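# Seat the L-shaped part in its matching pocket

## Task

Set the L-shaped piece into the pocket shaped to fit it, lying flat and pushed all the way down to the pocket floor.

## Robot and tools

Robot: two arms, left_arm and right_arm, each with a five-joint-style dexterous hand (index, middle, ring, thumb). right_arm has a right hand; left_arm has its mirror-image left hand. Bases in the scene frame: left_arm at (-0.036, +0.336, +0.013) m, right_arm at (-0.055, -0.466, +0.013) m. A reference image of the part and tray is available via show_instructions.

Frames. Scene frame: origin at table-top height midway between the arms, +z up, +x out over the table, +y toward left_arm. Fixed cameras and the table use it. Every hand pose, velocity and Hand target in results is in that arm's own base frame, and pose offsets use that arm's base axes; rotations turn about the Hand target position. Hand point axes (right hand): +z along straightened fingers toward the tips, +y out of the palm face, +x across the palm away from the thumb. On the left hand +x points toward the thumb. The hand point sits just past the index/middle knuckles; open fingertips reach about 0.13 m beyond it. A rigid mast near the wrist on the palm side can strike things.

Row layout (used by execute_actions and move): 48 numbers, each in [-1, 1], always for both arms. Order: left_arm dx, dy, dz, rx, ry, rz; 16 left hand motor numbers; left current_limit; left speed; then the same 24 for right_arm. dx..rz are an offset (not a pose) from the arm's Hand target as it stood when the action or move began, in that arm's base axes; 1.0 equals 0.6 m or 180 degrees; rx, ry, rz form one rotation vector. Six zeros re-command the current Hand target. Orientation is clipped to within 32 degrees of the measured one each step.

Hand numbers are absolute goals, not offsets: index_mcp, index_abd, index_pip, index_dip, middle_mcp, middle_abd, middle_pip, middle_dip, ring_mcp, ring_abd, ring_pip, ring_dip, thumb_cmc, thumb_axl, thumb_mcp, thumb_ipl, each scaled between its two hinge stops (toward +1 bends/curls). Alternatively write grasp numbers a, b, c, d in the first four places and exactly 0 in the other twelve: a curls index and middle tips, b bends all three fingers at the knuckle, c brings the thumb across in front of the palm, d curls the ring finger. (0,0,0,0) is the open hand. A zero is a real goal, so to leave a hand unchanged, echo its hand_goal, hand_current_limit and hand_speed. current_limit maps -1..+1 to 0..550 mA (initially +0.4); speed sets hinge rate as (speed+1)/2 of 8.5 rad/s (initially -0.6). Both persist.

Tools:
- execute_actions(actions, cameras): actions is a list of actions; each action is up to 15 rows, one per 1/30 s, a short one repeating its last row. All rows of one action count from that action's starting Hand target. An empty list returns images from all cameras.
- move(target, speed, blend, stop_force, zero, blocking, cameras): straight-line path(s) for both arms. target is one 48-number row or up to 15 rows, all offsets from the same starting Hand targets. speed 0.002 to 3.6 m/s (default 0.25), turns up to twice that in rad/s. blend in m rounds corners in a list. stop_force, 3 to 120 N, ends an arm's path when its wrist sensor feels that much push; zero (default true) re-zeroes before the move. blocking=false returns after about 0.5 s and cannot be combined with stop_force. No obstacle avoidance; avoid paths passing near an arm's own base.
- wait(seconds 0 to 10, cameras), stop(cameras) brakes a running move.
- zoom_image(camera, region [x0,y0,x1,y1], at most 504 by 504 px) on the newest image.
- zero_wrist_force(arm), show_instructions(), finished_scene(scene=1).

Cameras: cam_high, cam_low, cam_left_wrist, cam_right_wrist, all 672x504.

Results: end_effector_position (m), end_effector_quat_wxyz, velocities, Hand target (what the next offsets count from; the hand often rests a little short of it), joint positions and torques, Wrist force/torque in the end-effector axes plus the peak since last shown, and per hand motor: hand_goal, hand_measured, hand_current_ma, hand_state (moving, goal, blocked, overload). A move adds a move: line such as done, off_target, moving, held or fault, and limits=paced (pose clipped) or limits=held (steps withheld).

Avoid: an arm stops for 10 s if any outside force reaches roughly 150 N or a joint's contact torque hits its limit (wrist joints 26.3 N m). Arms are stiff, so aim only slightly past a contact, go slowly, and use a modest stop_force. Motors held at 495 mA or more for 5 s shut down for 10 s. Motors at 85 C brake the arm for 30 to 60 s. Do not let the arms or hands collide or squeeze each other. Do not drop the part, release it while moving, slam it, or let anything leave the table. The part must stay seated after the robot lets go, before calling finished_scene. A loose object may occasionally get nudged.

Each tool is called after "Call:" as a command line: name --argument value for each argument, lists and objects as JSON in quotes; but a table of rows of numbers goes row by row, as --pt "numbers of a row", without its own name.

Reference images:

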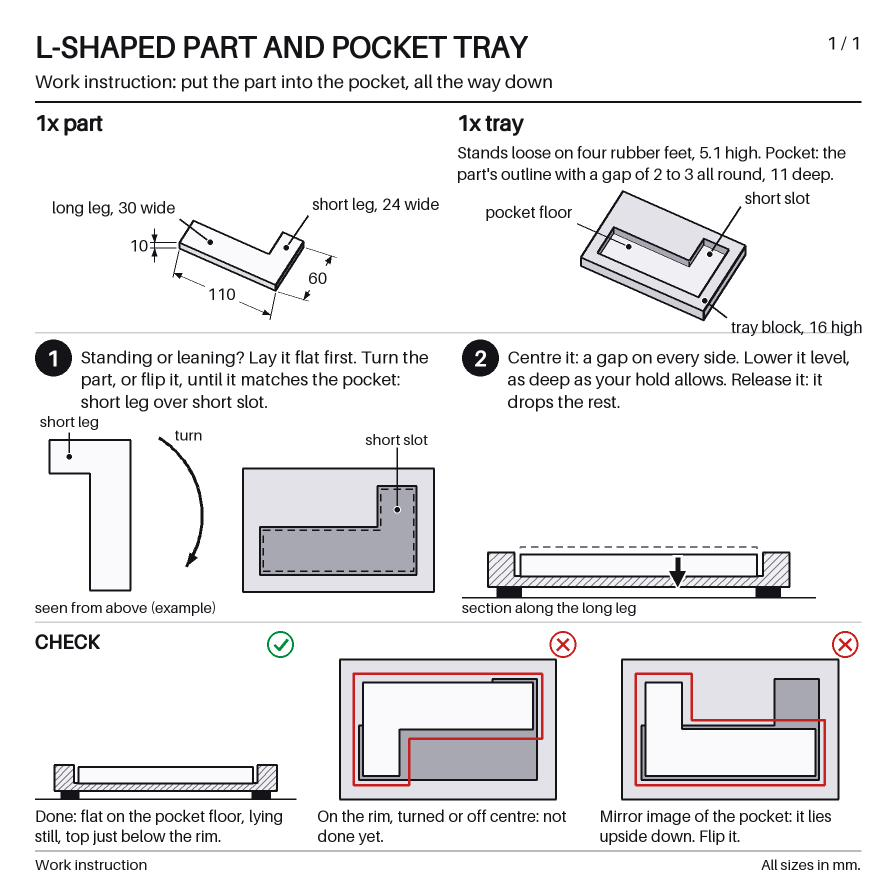

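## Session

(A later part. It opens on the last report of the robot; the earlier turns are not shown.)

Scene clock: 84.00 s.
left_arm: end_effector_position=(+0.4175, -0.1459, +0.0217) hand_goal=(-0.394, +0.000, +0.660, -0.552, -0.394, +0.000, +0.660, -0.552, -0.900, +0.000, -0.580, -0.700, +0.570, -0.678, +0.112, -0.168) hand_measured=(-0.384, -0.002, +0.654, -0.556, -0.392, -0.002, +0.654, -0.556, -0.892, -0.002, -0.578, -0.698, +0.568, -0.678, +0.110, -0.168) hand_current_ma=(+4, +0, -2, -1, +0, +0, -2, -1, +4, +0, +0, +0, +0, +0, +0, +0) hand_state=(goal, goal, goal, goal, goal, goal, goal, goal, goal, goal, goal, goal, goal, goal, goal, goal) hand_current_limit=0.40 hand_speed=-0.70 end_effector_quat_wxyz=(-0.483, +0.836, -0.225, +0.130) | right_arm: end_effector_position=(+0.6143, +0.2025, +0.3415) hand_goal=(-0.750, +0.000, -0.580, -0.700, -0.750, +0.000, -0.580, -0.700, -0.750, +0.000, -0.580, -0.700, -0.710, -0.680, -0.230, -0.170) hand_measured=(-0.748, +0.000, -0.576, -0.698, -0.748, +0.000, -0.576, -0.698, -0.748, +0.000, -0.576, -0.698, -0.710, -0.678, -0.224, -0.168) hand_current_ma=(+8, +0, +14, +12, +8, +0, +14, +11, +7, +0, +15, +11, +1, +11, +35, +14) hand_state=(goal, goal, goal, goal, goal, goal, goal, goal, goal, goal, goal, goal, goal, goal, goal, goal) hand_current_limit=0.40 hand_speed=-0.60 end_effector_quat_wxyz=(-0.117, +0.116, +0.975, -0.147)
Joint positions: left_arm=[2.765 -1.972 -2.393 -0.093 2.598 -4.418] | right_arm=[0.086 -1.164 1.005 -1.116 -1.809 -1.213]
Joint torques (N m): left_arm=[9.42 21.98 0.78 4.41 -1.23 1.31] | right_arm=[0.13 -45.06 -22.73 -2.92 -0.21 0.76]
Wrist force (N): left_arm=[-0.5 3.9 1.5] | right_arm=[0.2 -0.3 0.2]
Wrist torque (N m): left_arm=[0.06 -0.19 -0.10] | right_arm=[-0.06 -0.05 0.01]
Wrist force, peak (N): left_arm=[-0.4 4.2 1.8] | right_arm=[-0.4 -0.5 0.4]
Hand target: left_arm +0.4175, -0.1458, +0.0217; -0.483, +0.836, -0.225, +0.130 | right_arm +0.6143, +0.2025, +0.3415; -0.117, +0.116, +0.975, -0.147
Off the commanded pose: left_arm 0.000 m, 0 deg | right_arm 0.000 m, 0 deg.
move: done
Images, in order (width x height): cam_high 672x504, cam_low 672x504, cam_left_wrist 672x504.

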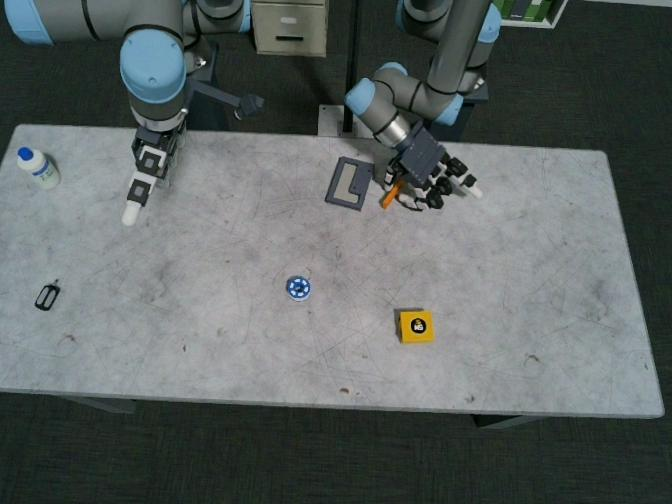

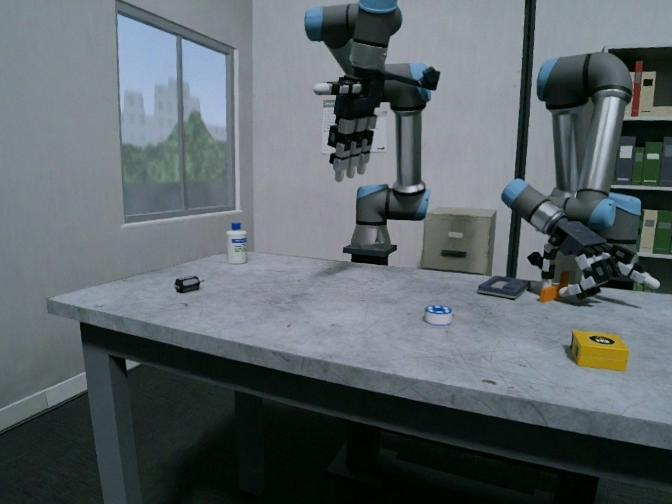

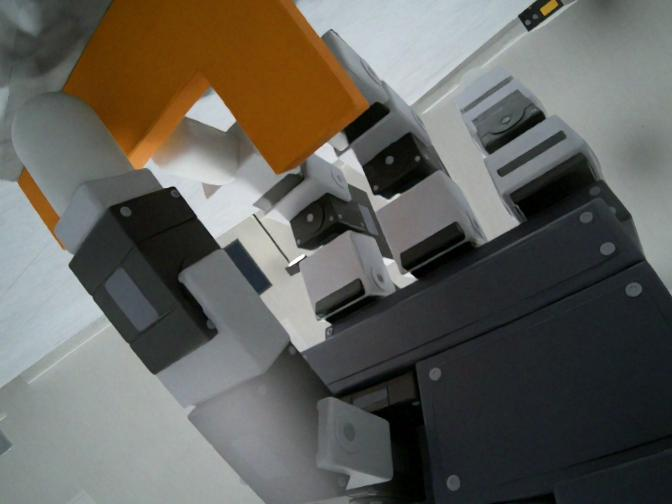

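Call:
move --target '[0,0,0, 0,0,0, -0.133,0,0.445,-0.551, -0.133,0,0.445,-0.551, -0.9,0,-0.58,-0.70, 0.571,-0.677,0.1124,-0.1676, 0.4, -0.95, 0,0,0,0,0,0, 0,0,0,0,0,0,0,0,0,0,0,0,0,0,0,0, 0.4, -0.6]' --speed 0.02 --cameras '["cam_high","cam_left_wrist","cam_low"]'

Call:
zoom_image --camera "cam_high" --region '[370, 160, 420, 220]'

Call:
zoom_image --camera "cam_low" --region '[530, 260, 590, 310]'

Scene clock: 86.20 s.
left_arm: end_effector_position=(+0.4175, -0.1458, +0.0217) hand_goal=(-0.134, +0.000, +0.444, -0.552, -0.134, +0.000, +0.444, -0.552, -0.900, +0.000, -0.580, -0.700, +0.570, -0.678, +0.112, -0.168) hand_measured=(-0.152, -0.002, +0.440, -0.556, -0.142, -0.002, +0.442, -0.556, -0.892, -0.002, -0.578, -0.698, +0.568, -0.678, +0.110, -0.168) hand_current_ma=(-14, +0, -1, -1, -3, +0, +0, -1, +4, +0, +0, +0, +0, +0, -1, +0) hand_state=(goal, goal, goal, goal, goal, goal, goal, goal, goal, goal, goal, goal, goal, goal, goal, goal) hand_current_limit=0.40 hand_speed=-0.95 end_effector_quat_wxyz=(-0.483, +0.836, -0.225, +0.130) | right_arm: end_effector_position=(+0.6143, +0.2025, +0.3415) hand_goal=(-0.750, +0.000, -0.580, -0.700, -0.750, +0.000, -0.580, -0.700, -0.750, +0.000, -0.580, -0.700, -0.710, -0.680, -0.230, -0.170) hand_measured=(-0.748, +0.000, -0.576, -0.698, -0.748, +0.000, -0.576, -0.698, -0.748, +0.000, -0.576, -0.698, -0.710, -0.678, -0.224, -0.168) hand_current_ma=(+8, +0, +14, +12, +8, +0, +14, +11, +7, +0, +15, +11, +1, +11, +35, +14) hand_state=(goal, goal, goal, goal, goal, goal, goal, goal, goal, goal, goal, goal, goal, goal, goal, goal) hand_current_limit=0.40 hand_speed=-0.60 end_effector_quat_wxyz=(-0.117, +0.116, +0.975, -0.147)
Joint positions: left_arm=[2.765 -1.972 -2.393 -0.093 2.598 -4.418] | right_arm=[0.086 -1.164 1.005 -1.116 -1.809 -1.213]
Joint torques (N m): left_arm=[8.42 22.93 0.36 4.34 -1.34 1.34] | right_arm=[-0.65 -45.16 -23.38 -2.87 -0.17 0.64]
Wrist force (N): left_arm=[-0.5 4.1 1.4] | right_arm=[-0.2 -0.4 0.1]
Wrist torque (N m): left_arm=[0.13 -0.19 -0.11] | right_arm=[-0.07 0.01 -0.03]
Wrist force, peak (N): left_arm=[-0.5 4.2 1.3] | right_arm=[0.2 -0.3 0.6]
Hand target: left_arm +0.4175, -0.1458, +0.0217; -0.483, +0.836, -0.225, +0.130 | right_arm +0.6143, +0.2025, +0.3415; -0.117, +0.116, +0.975, -0.147
Off the commanded pose: left_arm 0.000 m, 0 deg | right_arm 0.000 m, 0 deg.
move: done
Images, in order (width x height): cam_high 672x504, cam_low 672x504, cam_left_wrist 672x504.

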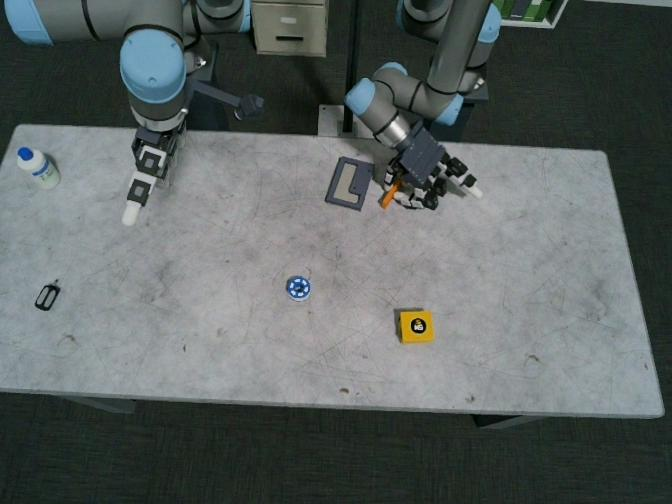

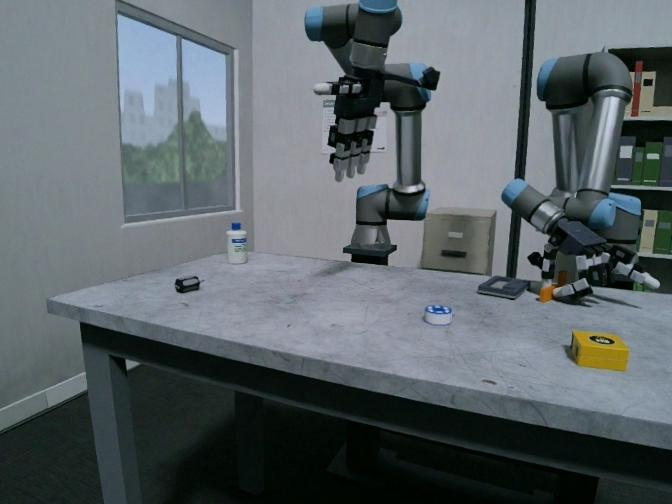

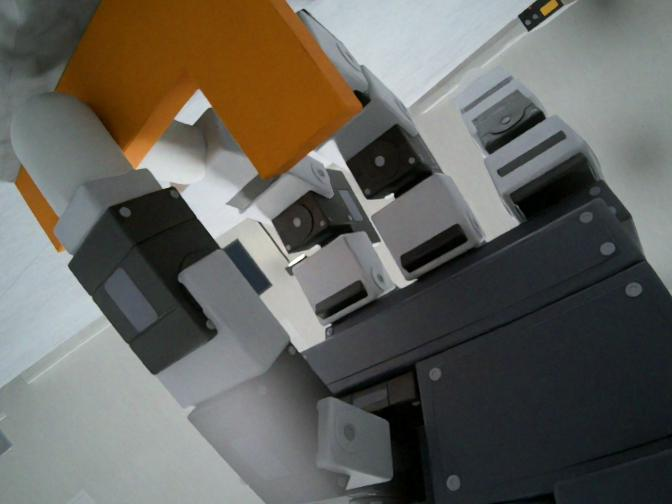

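Scaled by 8.400 from the camera's 672x504 image, which has a finer 960x720 frame.

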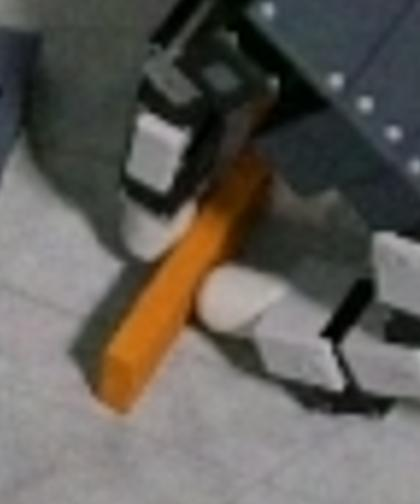

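Scaled by 8.400 from the camera's 672x504 image, which has a finer 960x720 frame.

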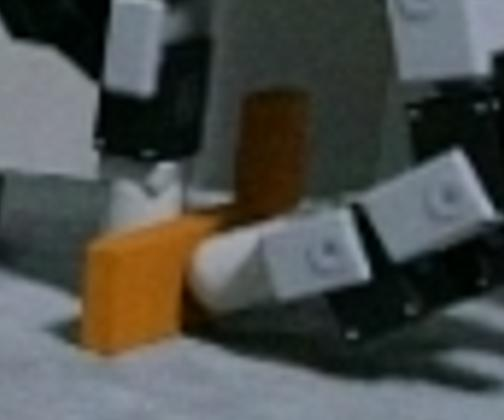

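Call:
move --target '[0,0,0, 0,0,0, -0.205,0,0.504,-0.551, -0.205,0,0.504,-0.551, -0.9,0,-0.58,-0.70, 0.671,-0.677,0.1124,-0.1676, 0.4, -0.93, 0,0,0,0,0,0, 0,0,0,0,0,0,0,0,0,0,0,0,0,0,0,0, 0.4, -0.6]' --speed 0.02

Call:
move --target '[0,0,0, 0,0,0, -0.1,0,0.445,-0.551, -0.1,0,0.445,-0.551, -0.9,0,-0.58,-0.70, 0.671,-0.677,0.13,-0.1676, 0.4, -0.95, 0,0,0,0,0,0, 0,0,0,0,0,0,0,0,0,0,0,0,0,0,0,0, 0.4, -0.6]' --speed 0.02 --cameras '["cam_high","cam_left_wrist","cam_low"]'

Call:
zoom_image --camera "cam_high" --region '[370, 160, 420, 220]'

Call:
zoom_image --camera "cam_low" --region '[530, 260, 590, 310]'

Scene clock: 87.83 s.
left_arm: end_effector_position=(+0.4175, -0.1458, +0.0217) hand_goal=(-0.206, +0.000, +0.504, -0.552, -0.206, +0.000, +0.504, -0.552, -0.900, +0.000, -0.580, -0.700, +0.670, -0.678, +0.112, -0.168) hand_measured=(-0.200, -0.002, +0.498, -0.556, -0.200, -0.002, +0.496, -0.556, -0.892, -0.002, -0.578, -0.698, +0.664, -0.678, +0.110, -0.168) hand_current_ma=(+3, +0, -2, -1, +2, +0, -3, -1, +4, +0, +0, +0, -2, +0, -1, +0) hand_state=(goal, goal, goal, goal, goal, goal, goal, goal, goal, goal, goal, goal, goal, goal, goal, goal) hand_current_limit=0.40 hand_speed=-0.93 end_effector_quat_wxyz=(-0.483, +0.836, -0.225, +0.130) | right_arm: end_effector_position=(+0.6143, +0.2025, +0.3415) hand_goal=(-0.750, +0.000, -0.580, -0.700, -0.750, +0.000, -0.580, -0.700, -0.750, +0.000, -0.580, -0.700, -0.710, -0.680, -0.230, -0.170) hand_measured=(-0.748, +0.000, -0.576, -0.698, -0.748, +0.000, -0.576, -0.698, -0.748, +0.000, -0.576, -0.698, -0.710, -0.678, -0.224, -0.168) hand_current_ma=(+8, +0, +14, +12, +8, +0, +14, +11, +7, +0, +15, +11, +1, +11, +35, +14) hand_state=(goal, goal, goal, goal, goal, goal, goal, goal, goal, goal, goal, goal, goal, goal, goal, goal) hand_current_limit=0.40 hand_speed=-0.60 end_effector_quat_wxyz=(-0.117, +0.116, +0.975, -0.147)
Joint positions: left_arm=[2.765 -1.972 -2.393 -0.093 2.598 -4.418] | right_arm=[0.086 -1.164 1.005 -1.116 -1.809 -1.213]
Joint torques (N m): left_arm=[7.91 22.69 1.39 4.2 -1.28 1.39] | right_arm=[0.08 -45.12 -22.91 -2.9 -0.3 0.69]
Wrist force (N): left_arm=[-0.4 4.0 1.5] | right_arm=[0.1 -0.2 0.4]
Wrist torque (N m): left_arm=[0.09 -0.20 -0.11] | right_arm=[-0.05 -0.03 0.00]
Wrist force, peak (N): left_arm=[-0.5 4.1 1.7] | right_arm=[-0.3 -0.5 0.1]
Hand target: left_arm +0.4175, -0.1458, +0.0217; -0.483, +0.836, -0.225, +0.130 | right_arm +0.6143, +0.2025, +0.3415; -0.117, +0.116, +0.975, -0.147
Off the commanded pose: left_arm 0.000 m, 0 deg | right_arm 0.000 m, 0 deg.
move: done

Scene clock: 88.67 s.
left_arm: end_effector_position=(+0.4175, -0.1458, +0.0217) hand_goal=(-0.100, +0.000, +0.444, -0.552, -0.100, +0.000, +0.444, -0.552, -0.900, +0.000, -0.580, -0.700, +0.670, -0.678, +0.130, -0.168) hand_measured=(-0.138, -0.002, +0.436, -0.554, -0.134, -0.002, +0.434, -0.554, -0.892, -0.002, -0.578, -0.698, +0.666, -0.678, +0.110, -0.178) hand_current_ma=(-48, +0, -3, +0, -39, +0, -4, +0, +4, +0, +0, +0, -1, +0, -23, -7) hand_state=(blocked, goal, goal, goal, blocked, goal, goal, goal, goal, goal, goal, goal, goal, goal, blocked, goal) hand_current_limit=0.40 hand_speed=-0.95 end_effector_quat_wxyz=(-0.483, +0.836, -0.225, +0.130) | right_arm: end_effector_position=(+0.6143, +0.2025, +0.3415) hand_goal=(-0.750, +0.000, -0.580, -0.700, -0.750, +0.000, -0.580, -0.700, -0.750, +0.000, -0.580, -0.700, -0.710, -0.680, -0.230, -0.170) hand_measured=(-0.748, +0.000, -0.576, -0.698, -0.748, +0.000, -0.576, -0.698, -0.748, +0.000, -0.576, -0.698, -0.710, -0.678, -0.224, -0.168) hand_current_ma=(+8, +0, +14, +12, +8, +0, +14, +11, +7, +0, +15, +11, +1, +11, +35, +14) hand_state=(goal, goal, goal, goal, goal, goal, goal, goal, goal, goal, goal, goal, goal, goal, goal, goal) hand_current_limit=0.40 hand_speed=-0.60 end_effector_quat_wxyz=(-0.117, +0.116, +0.975, -0.147)
Joint positions: left_arm=[2.765 -1.972 -2.393 -0.093 2.598 -4.418] | right_arm=[0.086 -1.164 1.005 -1.116 -1.809 -1.213]
Joint torques (N m): left_arm=[8.33 21.92 1.72 4.07 -0.82 1.22] | right_arm=[0.13 -45.71 -22.45 -2.99 -0.3 0.66]
Wrist force (N): left_arm=[-0.7 4.2 1.4] | right_arm=[-0.3 0.0 0.2]
Wrist torque (N m): left_arm=[0.13 -0.16 -0.13] | right_arm=[-0.01 0.02 -0.02]
Wrist force, peak (N): left_arm=[-0.6 4.2 1.7] | right_arm=[-0.2 -0.4 0.6]
Hand target: left_arm +0.4175, -0.1458, +0.0217; -0.483, +0.836, -0.225, +0.130 | right_arm +0.6143, +0.2025, +0.3415; -0.117, +0.116, +0.975, -0.147
Off the commanded pose: left_arm 0.000 m, 0 deg | right_arm 0.000 m, 0 deg.
move: done
Images, in order (width x height): cam_high 672x504, cam_low 672x504, cam_left_wrist 672x504.

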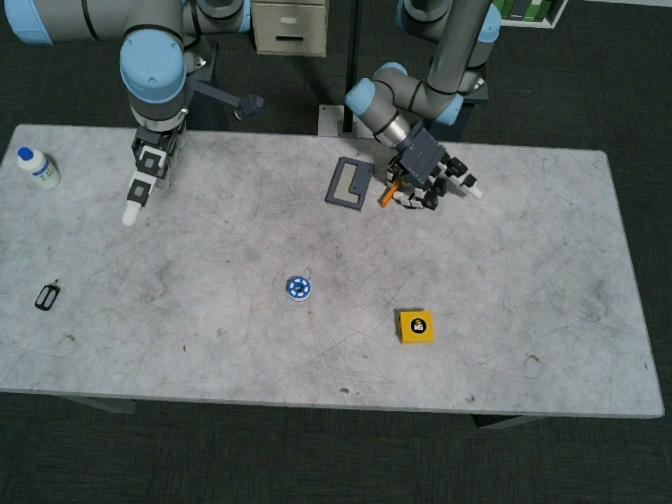

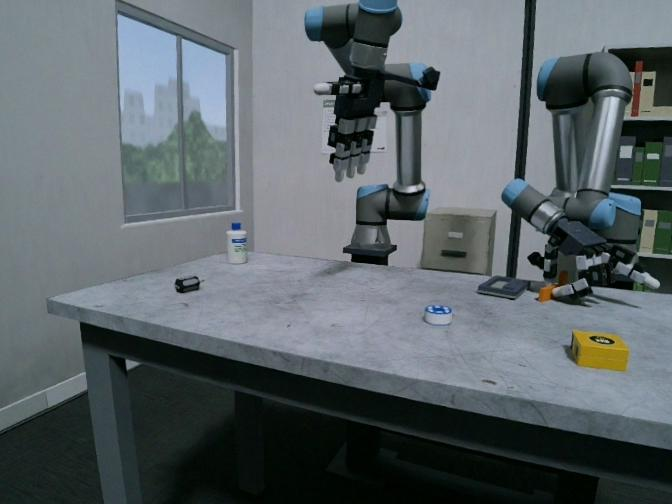

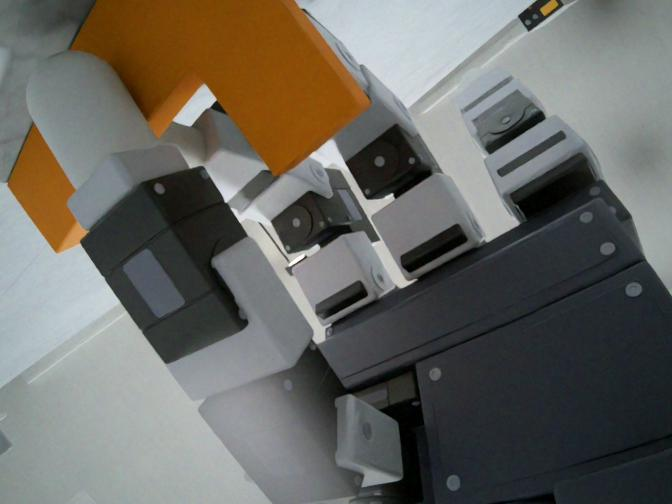

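Scaled by 8.400 from the camera's 672x504 image, which has a finer 960x720 frame.

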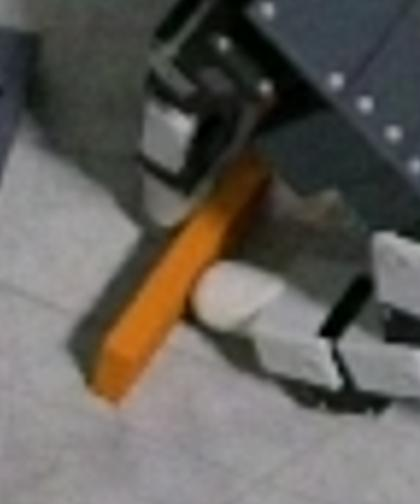

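Scaled by 8.400 from the camera's 672x504 image, which has a finer 960x720 frame.

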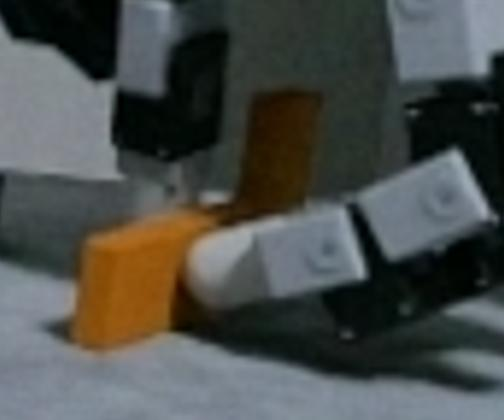

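Call:
move --target '[0,0,0, 0,0,0, 0.02,0,0.50,-0.50, 0.02,0,0.50,-0.50, -0.9,0,-0.58,-0.70, 0.671,-0.677,0.38,-0.05, 0.4, -0.95, 0,0,0,0,0,0, 0,0,0,0,0,0,0,0,0,0,0,0,0,0,0,0, 0.4, -0.6]' --speed 0.02 --cameras '["cam_high","cam_left_wrist","cam_low"]'

Call:
zoom_image --camera "cam_low" --region '[530, 260, 590, 310]'

Scene clock: 90.40 s.
left_arm: end_effector_position=(+0.4175, -0.1458, +0.0217) hand_goal=(+0.020, +0.000, +0.500, -0.500, +0.020, +0.000, +0.500, -0.500, -0.900, +0.000, -0.580, -0.700, +0.670, -0.678, +0.380, -0.050) hand_measured=(-0.136, -0.002, +0.436, -0.540, -0.124, -0.002, +0.434, -0.544, -0.892, -0.002, -0.578, -0.698, +0.664, -0.678, +0.110, -0.156) hand_current_ma=(-385, +0, -103, -46, -385, +0, -107, -54, +4, +0, +0, +0, -2, +0, -385, -382) hand_state=(blocked, goal, blocked, blocked, blocked, goal, blocked, blocked, goal, goal, goal, goal, goal, goal, blocked, blocked) hand_current_limit=0.40 hand_speed=-0.95 end_effector_quat_wxyz=(-0.483, +0.836, -0.225, +0.130) | right_arm: end_effector_position=(+0.6143, +0.2025, +0.3415) hand_goal=(-0.750, +0.000, -0.580, -0.700, -0.750, +0.000, -0.580, -0.700, -0.750, +0.000, -0.580, -0.700, -0.710, -0.680, -0.230, -0.170) hand_measured=(-0.748, +0.000, -0.576, -0.698, -0.748, +0.000, -0.576, -0.698, -0.748, +0.000, -0.576, -0.698, -0.710, -0.678, -0.224, -0.168) hand_current_ma=(+8, +0, +14, +12, +8, +0, +14, +11, +7, +0, +15, +11, +1, +11, +35, +14) hand_state=(goal, goal, goal, goal, goal, goal, goal, goal, goal, goal, goal, goal, goal, goal, goal, goal) hand_current_limit=0.40 hand_speed=-0.60 end_effector_quat_wxyz=(-0.117, +0.116, +0.975, -0.147)
Joint positions: left_arm=[2.765 -1.972 -2.393 -0.093 2.598 -4.418] | right_arm=[0.086 -1.164 1.005 -1.116 -1.809 -1.213]
Joint torques (N m): left_arm=[7.99 23.53 1.74 4.02 -0.67 1.3] | right_arm=[0.53 -45.67 -22.84 -2.85 -0.19 0.85]
Wrist force (N): left_arm=[-0.7 3.9 1.6] | right_arm=[-0.1 -0.2 -0.1]
Wrist torque (N m): left_arm=[0.07 -0.16 -0.12] | right_arm=[-0.02 0.00 -0.01]
Wrist force, peak (N): left_arm=[-0.5 4.2 1.5] | right_arm=[-0.2 -0.4 0.4]
Hand target: left_arm +0.4175, -0.1458, +0.0217; -0.483, +0.836, -0.225, +0.130 | right_arm +0.6143, +0.2025, +0.3415; -0.117, +0.116, +0.975, -0.147
Off the commanded pose: left_arm 0.000 m, 0 deg | right_arm 0.000 m, 0 deg.
move: done
Images, in order (width x height): cam_high 672x504, cam_low 672x504, cam_left_wrist 672x504.

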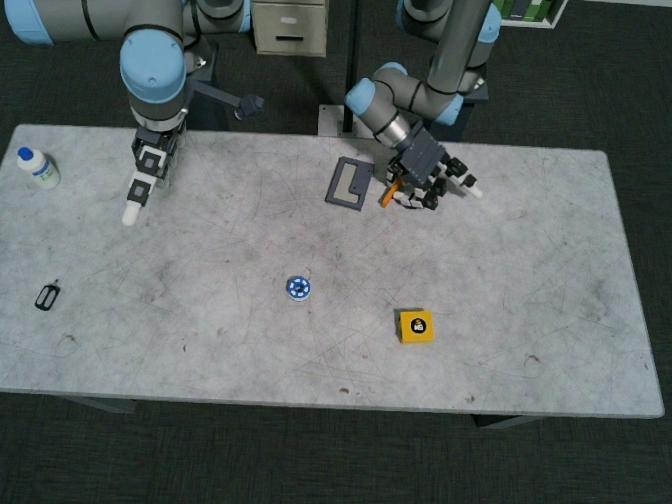

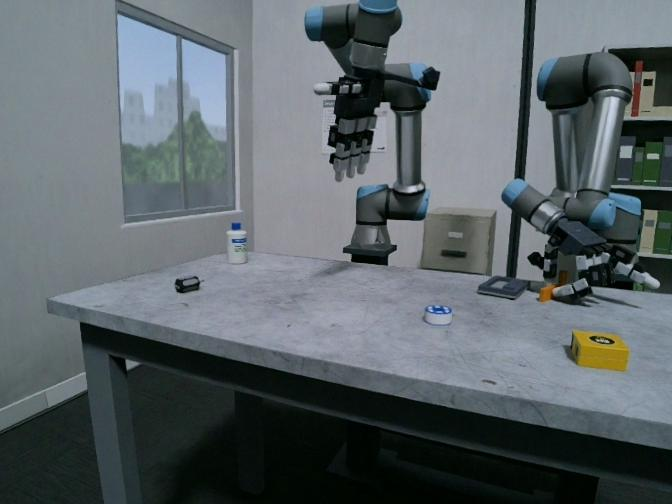

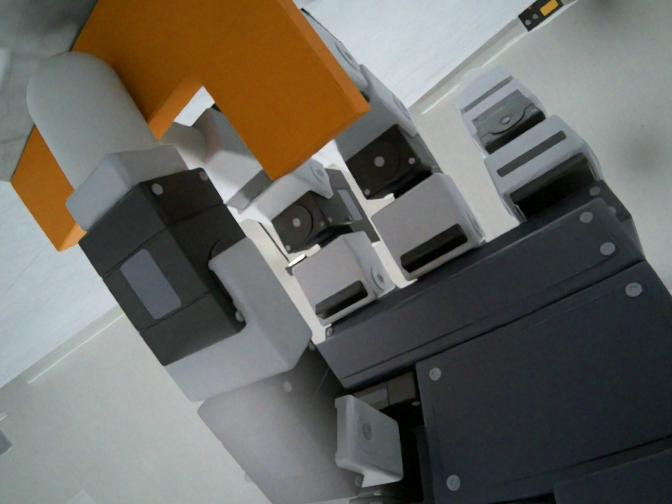

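Scaled by 8.400 from the camera's 672x504 image, which has a finer 960x720 frame.

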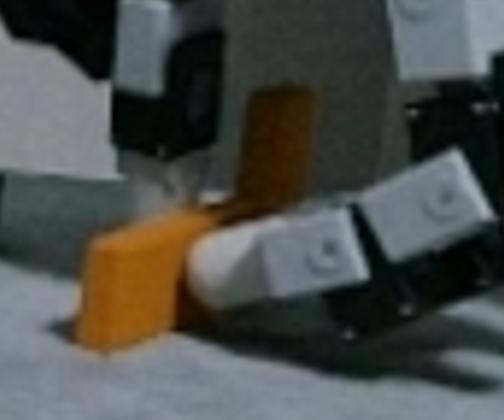

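Call:
move --target '[0,0,0.0667, 0,0,0, 0.02,0,0.50,-0.50, 0.02,0,0.50,-0.50, -0.9,0,-0.58,-0.70, 0.671,-0.677,0.38,-0.05, 0.3, -0.95, 0,0,0,0,0,0, 0,0,0,0,0,0,0,0,0,0,0,0,0,0,0,0, 0.4, -0.6]' --speed 0.06 --cameras '["cam_high","cam_left_wrist","cam_low"]'

Call:
zoom_image --camera "cam_high" --region '[370, 140, 430, 210]'

Call:
zoom_image --camera "cam_low" --region '[520, 240, 600, 310]'

Scene clock: 92.07 s.
left_arm: end_effector_position=(+0.4175, -0.1458, +0.0616) hand_goal=(+0.020, +0.000, +0.500, -0.500, +0.020, +0.000, +0.500, -0.500, -0.900, +0.000, -0.580, -0.700, +0.670, -0.678, +0.380, -0.050) hand_measured=(-0.136, -0.002, +0.436, -0.540, -0.124, -0.002, +0.434, -0.544, -0.892, -0.002, -0.578, -0.698, +0.664, -0.678, +0.110, -0.156) hand_current_ma=(-357, +0, -103, -46, -358, +0, -107, -54, +4, +0, +0, +0, -2, +0, -358, -358) hand_state=(blocked, goal, blocked, blocked, blocked, goal, blocked, blocked, goal, goal, goal, goal, goal, goal, blocked, blocked) hand_current_limit=0.30 hand_speed=-0.95 end_effector_quat_wxyz=(-0.482, +0.836, -0.225, +0.130) | right_arm: end_effector_position=(+0.6143, +0.2025, +0.3415) hand_goal=(-0.750, +0.000, -0.580, -0.700, -0.750, +0.000, -0.580, -0.700, -0.750, +0.000, -0.580, -0.700, -0.710, -0.680, -0.230, -0.170) hand_measured=(-0.748, +0.000, -0.576, -0.698, -0.748, +0.000, -0.576, -0.698, -0.748, +0.000, -0.576, -0.698, -0.710, -0.678, -0.224, -0.168) hand_current_ma=(+8, +0, +14, +12, +8, +0, +14, +11, +7, +0, +15, +11, +1, +11, +35, +14) hand_state=(goal, goal, goal, goal, goal, goal, goal, goal, goal, goal, goal, goal, goal, goal, goal, goal) hand_current_limit=0.40 hand_speed=-0.60 end_effector_quat_wxyz=(-0.117, +0.116, +0.975, -0.147)
Joint positions: left_arm=[2.766 -1.846 -2.378 -0.233 2.598 -4.418] | right_arm=[0.086 -1.164 1.005 -1.116 -1.809 -1.213]
Joint torques (N m): left_arm=[-9.49 32.99 22.08 0.65 4.21 -1.78] | right_arm=[0.5 -45.98 -23.39 -2.95 -0.26 0.64]
Wrist force (N): left_arm=[-0.5 4.3 1.5] | right_arm=[-0.1 -0.3 0.3]
Wrist torque (N m): left_arm=[0.13 -0.19 0.05] | right_arm=[-0.06 0.00 -0.01]
Wrist force, peak (N): left_arm=[-0.6 4.4 1.6] | right_arm=[-0.4 -0.3 0.4]
Hand target: left_arm +0.4175, -0.1458, +0.0617; -0.483, +0.836, -0.225, +0.130 | right_arm +0.6143, +0.2025, +0.3415; -0.117, +0.116, +0.975, -0.147
Off the commanded pose: left_arm 0.000 m, 0 deg | right_arm 0.000 m, 0 deg.
move: done
Images, in order (width x height): cam_high 672x504, cam_low 672x504, cam_left_wrist 672x504.

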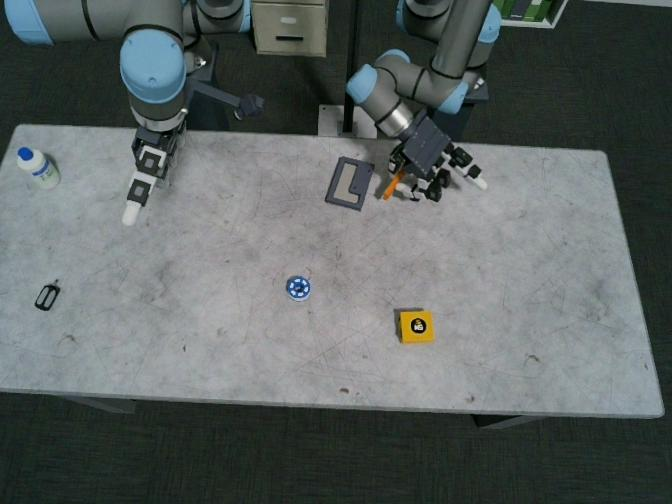

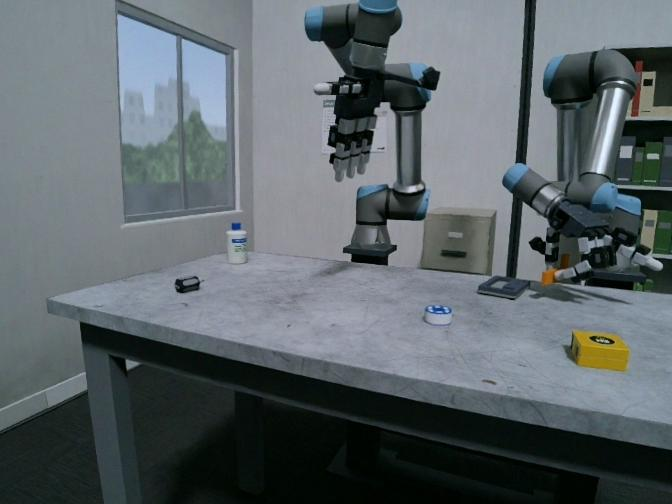

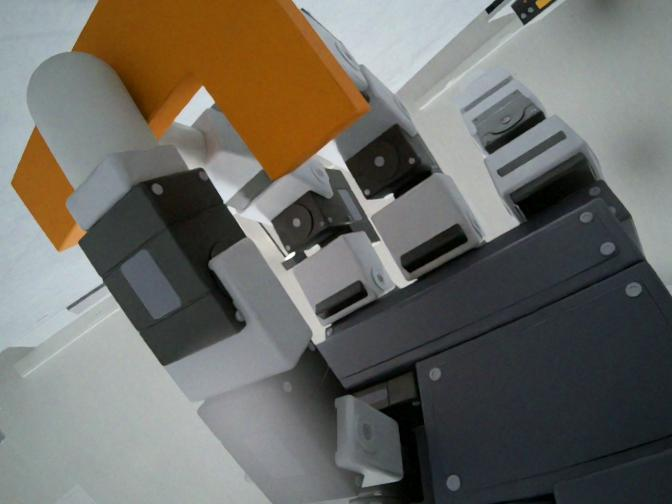

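Scaled by 7.200 from the camera's 672x504 image, which has a finer 960x720 frame.

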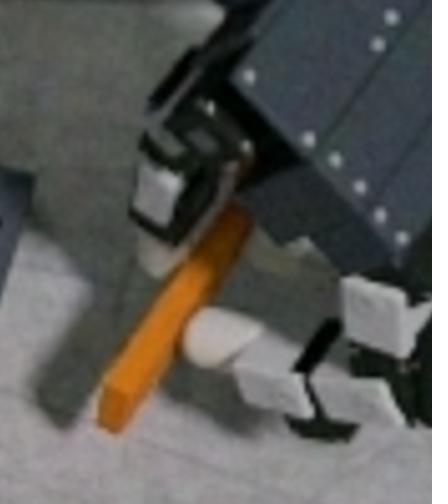

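Scaled by 6.300 from the camera's 672x504 image, which has a finer 960x720 frame.

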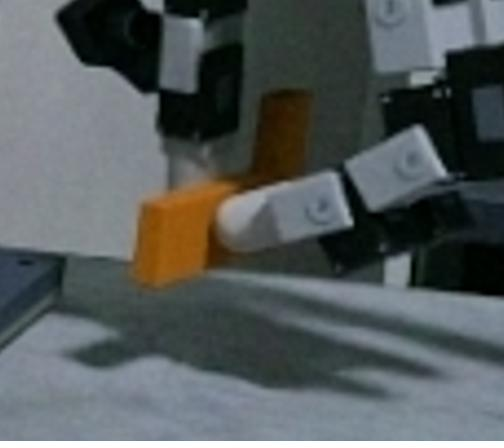

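Call:
move --pt "0 0 0.147 0 0 0 0.02 0 0.50 -0.50 0.02 0 0.50 -0.50 -0.9 0 -0.58 -0.70 0.671 -0.677 0.38 -0.05 0.3 -0.95 0 0 0 0 0 0 0 0 0 0 0 0 0 0 0 0 0 0 0 0 0 0 0.4 -0.6" --pt "0.1375 -0.1903 0.164 0 0 -0.1944 0.02 0 0.50 -0.50 0.02 0 0.50 -0.50 -0.9 0 -0.58 -0.70 0.671 -0.677 0.38 -0.05 0.3 -0.95 0 0 0 0 0 0 0 0 0 0 0 0 0 0 0 0 0 0 0 0 0 0 0.4 -0.6" --pt "0.2375 -0.207 0.164 0 0 -0.472 0.02 0 0.50 -0.50 0.02 0 0.50 -0.50 -0.9 0 -0.58 -0.70 0.671 -0.677 0.38 -0.05 0.3 -0.95 0 0 0 0 0 0 0 0 0 0 0 0 0 0 0 0 0 0 0 0 0 0 0.4 -0.6" --pt "0.171 -0.257 0.164 0 0 -0.722 0.02 0 0.50 -0.50 0.02 0 0.50 -0.50 -0.9 0 -0.58 -0.70 0.671 -0.677 0.38 -0.05 0.3 -0.95 0 0 0 0 0 0 0 0 0 0 0 0 0 0 0 0 0 0 0 0 0 0 0.4 -0.6" --pt "-0.0528 -0.371 0.0638 0 0 -0.9056 0.02 0 0.50 -0.50 0.02 0 0.50 -0.50 -0.9 0 -0.58 -0.70 0.671 -0.677 0.38 -0.05 0.3 -0.95 0 0 0 0 0 0 0 0 0 0 0 0 0 0 0 0 0 0 0 0 0 0 0.4 -0.6" --speed '[0.15, 0.3, 0.3, 0.3, 0.25]' --blend '[0.04, 0.04, 0.03, 0.04, 0]' --cameras '["all"]'

Call:
zoom_image --camera "cam_high" --region '[310, 110, 430, 220]'

Call:
zoom_image --camera "cam_low" --region '[450, 220, 590, 310]'

Call:
zoom_image --camera "cam_left_wrist" --region '[0, 0, 360, 270]'

Scene clock: 100.37 s.
left_arm: end_effector_position=(+0.3858, -0.3684, +0.1000) hand_goal=(+0.020, +0.000, +0.500, -0.500, +0.020, +0.000, +0.500, -0.500, -0.900, +0.000, -0.580, -0.700, +0.670, -0.678, +0.380, -0.050) hand_measured=(-0.136, -0.002, +0.436, -0.540, -0.124, -0.002, +0.434, -0.544, -0.892, -0.002, -0.578, -0.698, +0.664, -0.678, +0.110, -0.156) hand_current_ma=(-357, +0, -103, -46, -358, +0, -107, -54, +4, +0, +0, +0, -2, +0, -357, -357) hand_state=(blocked, goal, blocked, blocked, blocked, goal, blocked, blocked, goal, goal, goal, goal, goal, goal, blocked, blocked) hand_current_limit=0.30 hand_speed=-0.95 end_effector_quat_wxyz=(-0.058, +0.099, +0.860, -0.496) | right_arm: end_effector_position=(+0.6143, +0.2025, +0.3415) hand_goal=(-0.750, +0.000, -0.580, -0.700, -0.750, +0.000, -0.580, -0.700, -0.750, +0.000, -0.580, -0.700, -0.710, -0.680, -0.230, -0.170) hand_measured=(-0.748, +0.000, -0.576, -0.698, -0.748, +0.000, -0.576, -0.698, -0.748, +0.000, -0.576, -0.698, -0.710, -0.678, -0.224, -0.168) hand_current_ma=(+8, +0, +14, +12, +8, +0, +14, +11, +7, +0, +15, +11, +1, +11, +35, +14) hand_state=(goal, goal, goal, goal, goal, goal, goal, goal, goal, goal, goal, goal, goal, goal, goal, goal) hand_current_limit=0.40 hand_speed=-0.60 end_effector_quat_wxyz=(-0.117, +0.116, +0.975, -0.147)
Joint positions: left_arm=[2.951 -1.816 -2.119 -0.846 0.525 -1.492] | right_arm=[0.086 -1.164 1.005 -1.116 -1.809 -1.213]
Joint torques (N m): left_arm=[-9.18 23.44 27.01 0.53 1.6 1.27] | right_arm=[0.11 -46.55 -23.6 -2.92 -0.12 0.8]
Wrist force (N): left_arm=[-1.0 4.4 2.0] | right_arm=[-0.3 0.0 0.2]
Wrist torque (N m): left_arm=[0.09 -0.12 -0.14] | right_arm=[-0.01 0.03 -0.02]
Wrist force, peak (N): left_arm=[-0.8 5.1 1.9] | right_arm=[-0.2 0.0 0.6]
Hand target: left_arm +0.3858, -0.3684, +0.1000; -0.058, +0.099, +0.860, -0.496 | right_arm +0.6143, +0.2025, +0.3415; -0.117, +0.116, +0.975, -0.147
Off the commanded pose: left_arm 0.000 m, 0 deg | right_arm 0.000 m, 0 deg.
move: done

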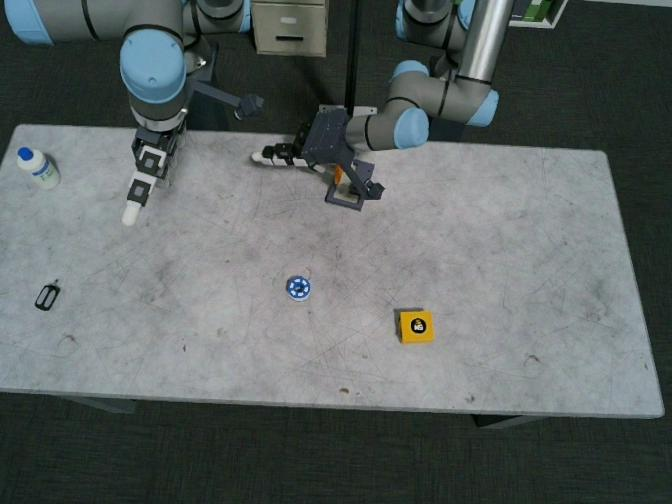

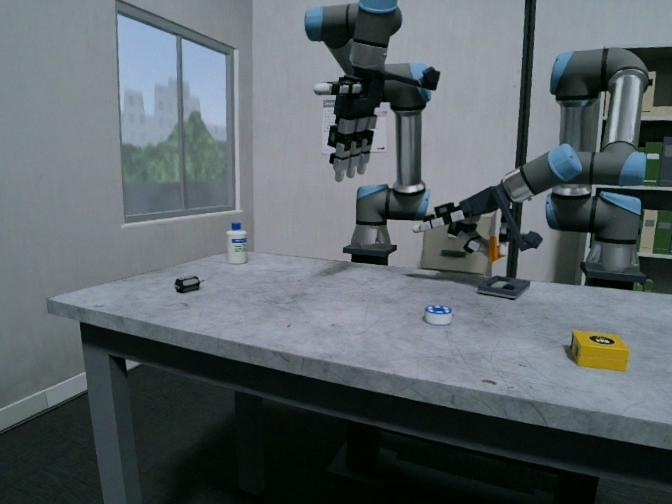

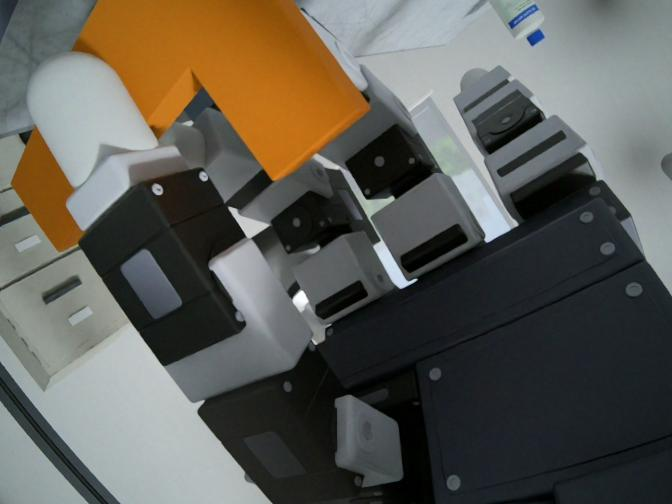

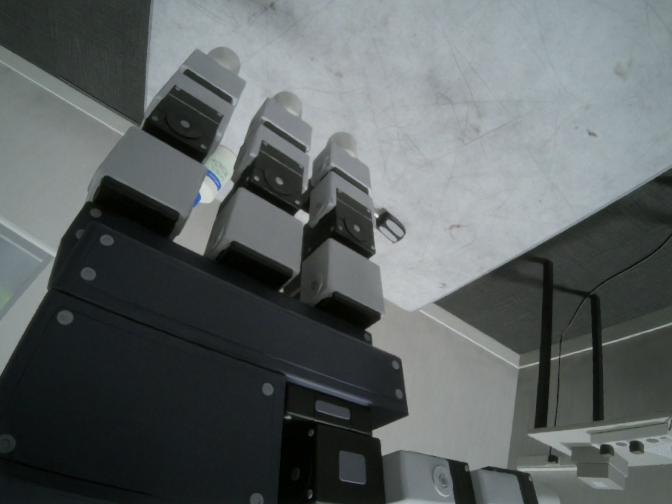

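Scaled by 4.200 from the camera's 672x504 image, which has a finer 960x720 frame.

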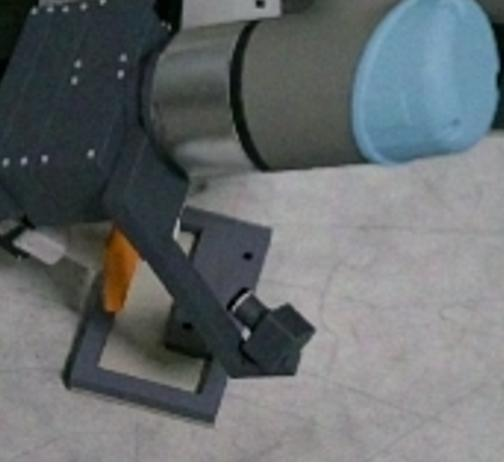

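Scaled by 3.600 from the camera's 672x504 image, which has a finer 960x720 frame.

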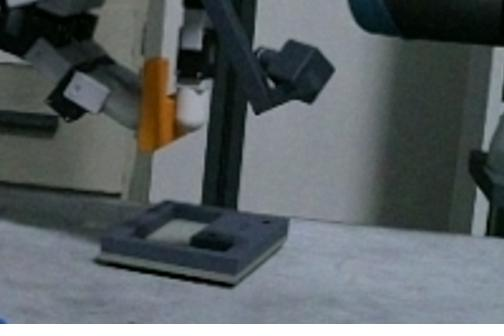

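Scaled by 1.400 from the camera's 672x504 image, which has a finer 960x720 frame.

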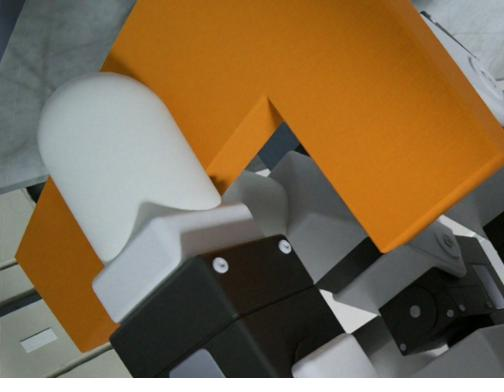

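Call:
move --target '[0,0,-0.0805, 0,0,0, 0.02,0,0.50,-0.50, 0.02,0,0.50,-0.50, -0.9,0,-0.58,-0.70, 0.671,-0.677,0.38,-0.05, 0.3, -0.95, 0,0,0,0,0,0, 0,0,0,0,0,0,0,0,0,0,0,0,0,0,0,0, 0.4, -0.6]' --speed 0.08 --cameras '["cam_high","cam_low","cam_left_wrist"]'

Call:
zoom_image --camera "cam_high" --region '[310, 140, 400, 220]'

Call:
zoom_image --camera "cam_low" --region '[470, 240, 550, 310]'

Call:
zoom_image --camera "cam_left_wrist" --region '[0, 0, 360, 270]'

Scene clock: 102.13 s.
left_arm: end_effector_position=(+0.3858, -0.3684, +0.0517) hand_goal=(+0.020, +0.000, +0.500, -0.500, +0.020, +0.000, +0.500, -0.500, -0.900, +0.000, -0.580, -0.700, +0.670, -0.678, +0.380, -0.050) hand_measured=(-0.136, -0.002, +0.436, -0.540, -0.124, -0.002, +0.434, -0.544, -0.892, -0.002, -0.578, -0.698, +0.664, -0.678, +0.110, -0.156) hand_current_ma=(-358, +0, -103, -46, -358, +0, -107, -54, +4, +0, +0, +0, -2, +0, -358, -358) hand_state=(blocked, goal, blocked, blocked, blocked, goal, blocked, blocked, goal, goal, goal, goal, goal, goal, blocked, blocked) hand_current_limit=0.30 hand_speed=-0.95 end_effector_quat_wxyz=(-0.058, +0.099, +0.860, -0.496) | right_arm: end_effector_position=(+0.6143, +0.2025, +0.3415) hand_goal=(-0.750, +0.000, -0.580, -0.700, -0.750, +0.000, -0.580, -0.700, -0.750, +0.000, -0.580, -0.700, -0.710, -0.680, -0.230, -0.170) hand_measured=(-0.748, +0.000, -0.576, -0.698, -0.748, +0.000, -0.576, -0.698, -0.748, +0.000, -0.576, -0.698, -0.710, -0.678, -0.224, -0.168) hand_current_ma=(+8, +0, +14, +12, +8, +0, +14, +11, +7, +0, +15, +11, +1, +11, +35, +14) hand_state=(goal, goal, goal, goal, goal, goal, goal, goal, goal, goal, goal, goal, goal, goal, goal, goal) hand_current_limit=0.40 hand_speed=-0.60 end_effector_quat_wxyz=(-0.117, +0.116, +0.975, -0.147)
Joint positions: left_arm=[2.951 -1.918 -2.156 -0.707 0.525 -1.492] | right_arm=[0.086 -1.164 1.005 -1.116 -1.809 -1.213]
Joint torques (N m): left_arm=[-10.27 26.42 7.24 3.96 -2.43 -1.67] | right_arm=[0.85 -47.07 -23.56 -2.95 -0.19 0.96]
Wrist force (N): left_arm=[-0.9 4.2 1.7] | right_arm=[-0.5 0.1 0.1]
Wrist torque (N m): left_arm=[0.10 -0.15 0.02] | right_arm=[0.01 0.06 -0.04]
Wrist force, peak (N): left_arm=[-1.1 4.8 2.0] | right_arm=[-0.1 -0.4 0.5]
Hand target: left_arm +0.3858, -0.3684, +0.0517; -0.058, +0.099, +0.860, -0.496 | right_arm +0.6143, +0.2025, +0.3415; -0.117, +0.116, +0.975, -0.147
Off the commanded pose: left_arm 0.000 m, 0 deg | right_arm 0.000 m, 0 deg.
move: done
Images, in order (width x height): cam_high 672x504, cam_low 672x504, cam_left_wrist 672x504.

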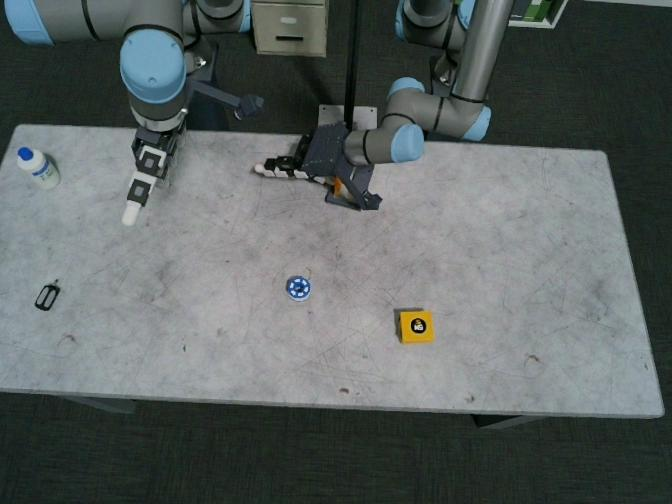

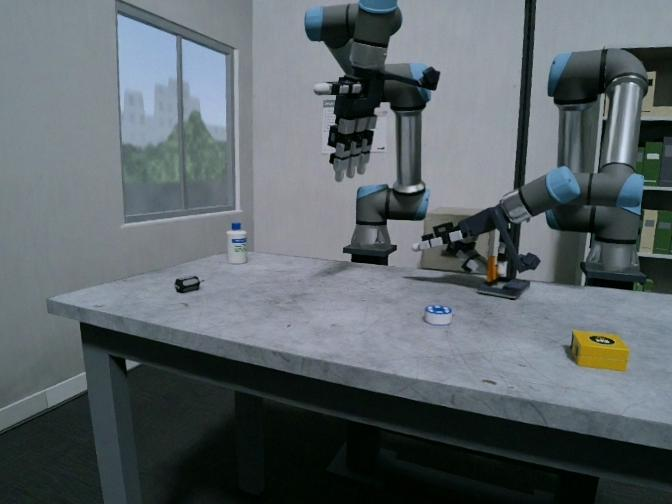

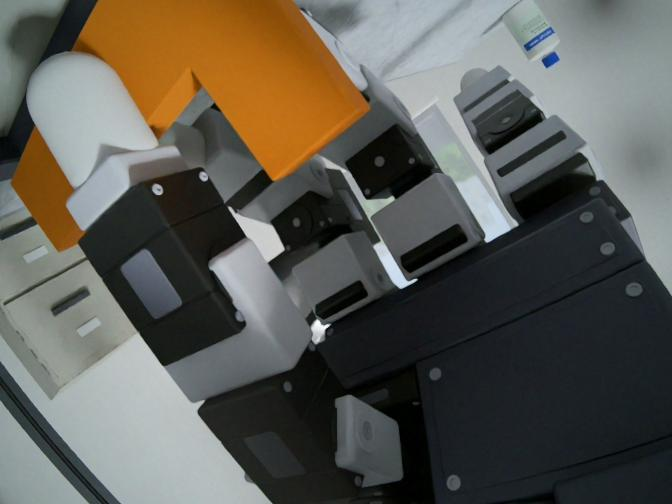

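Scaled by 5.600 from the camera's 672x504 image, which has a finer 960x720 frame.

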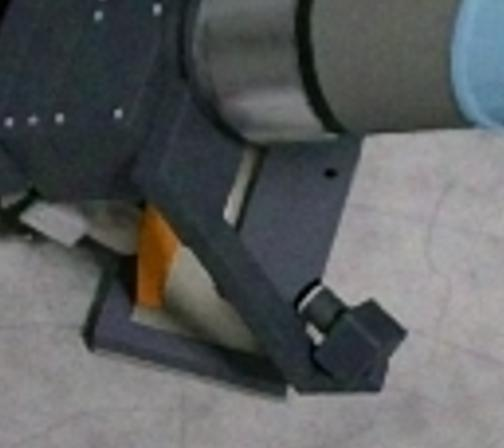

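Scaled by 6.300 from the camera's 672x504 image, which has a finer 960x720 frame.

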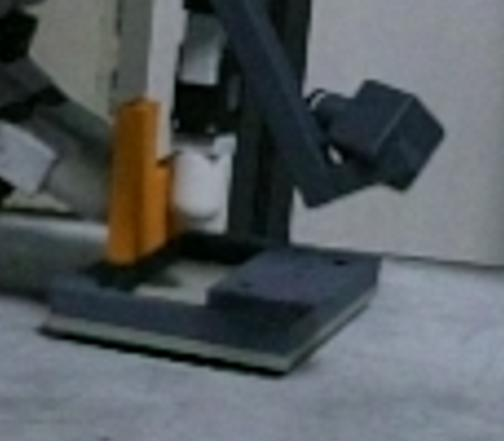

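Scaled by 1.400 from the camera's 672x504 image, which has a finer 960x720 frame.

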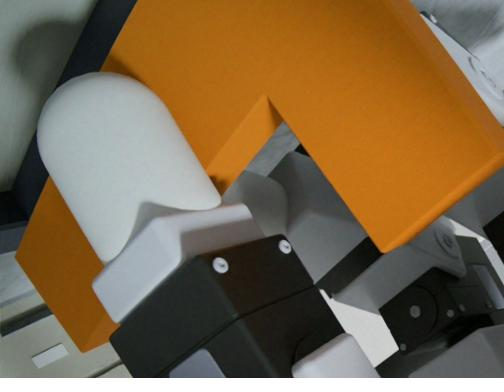

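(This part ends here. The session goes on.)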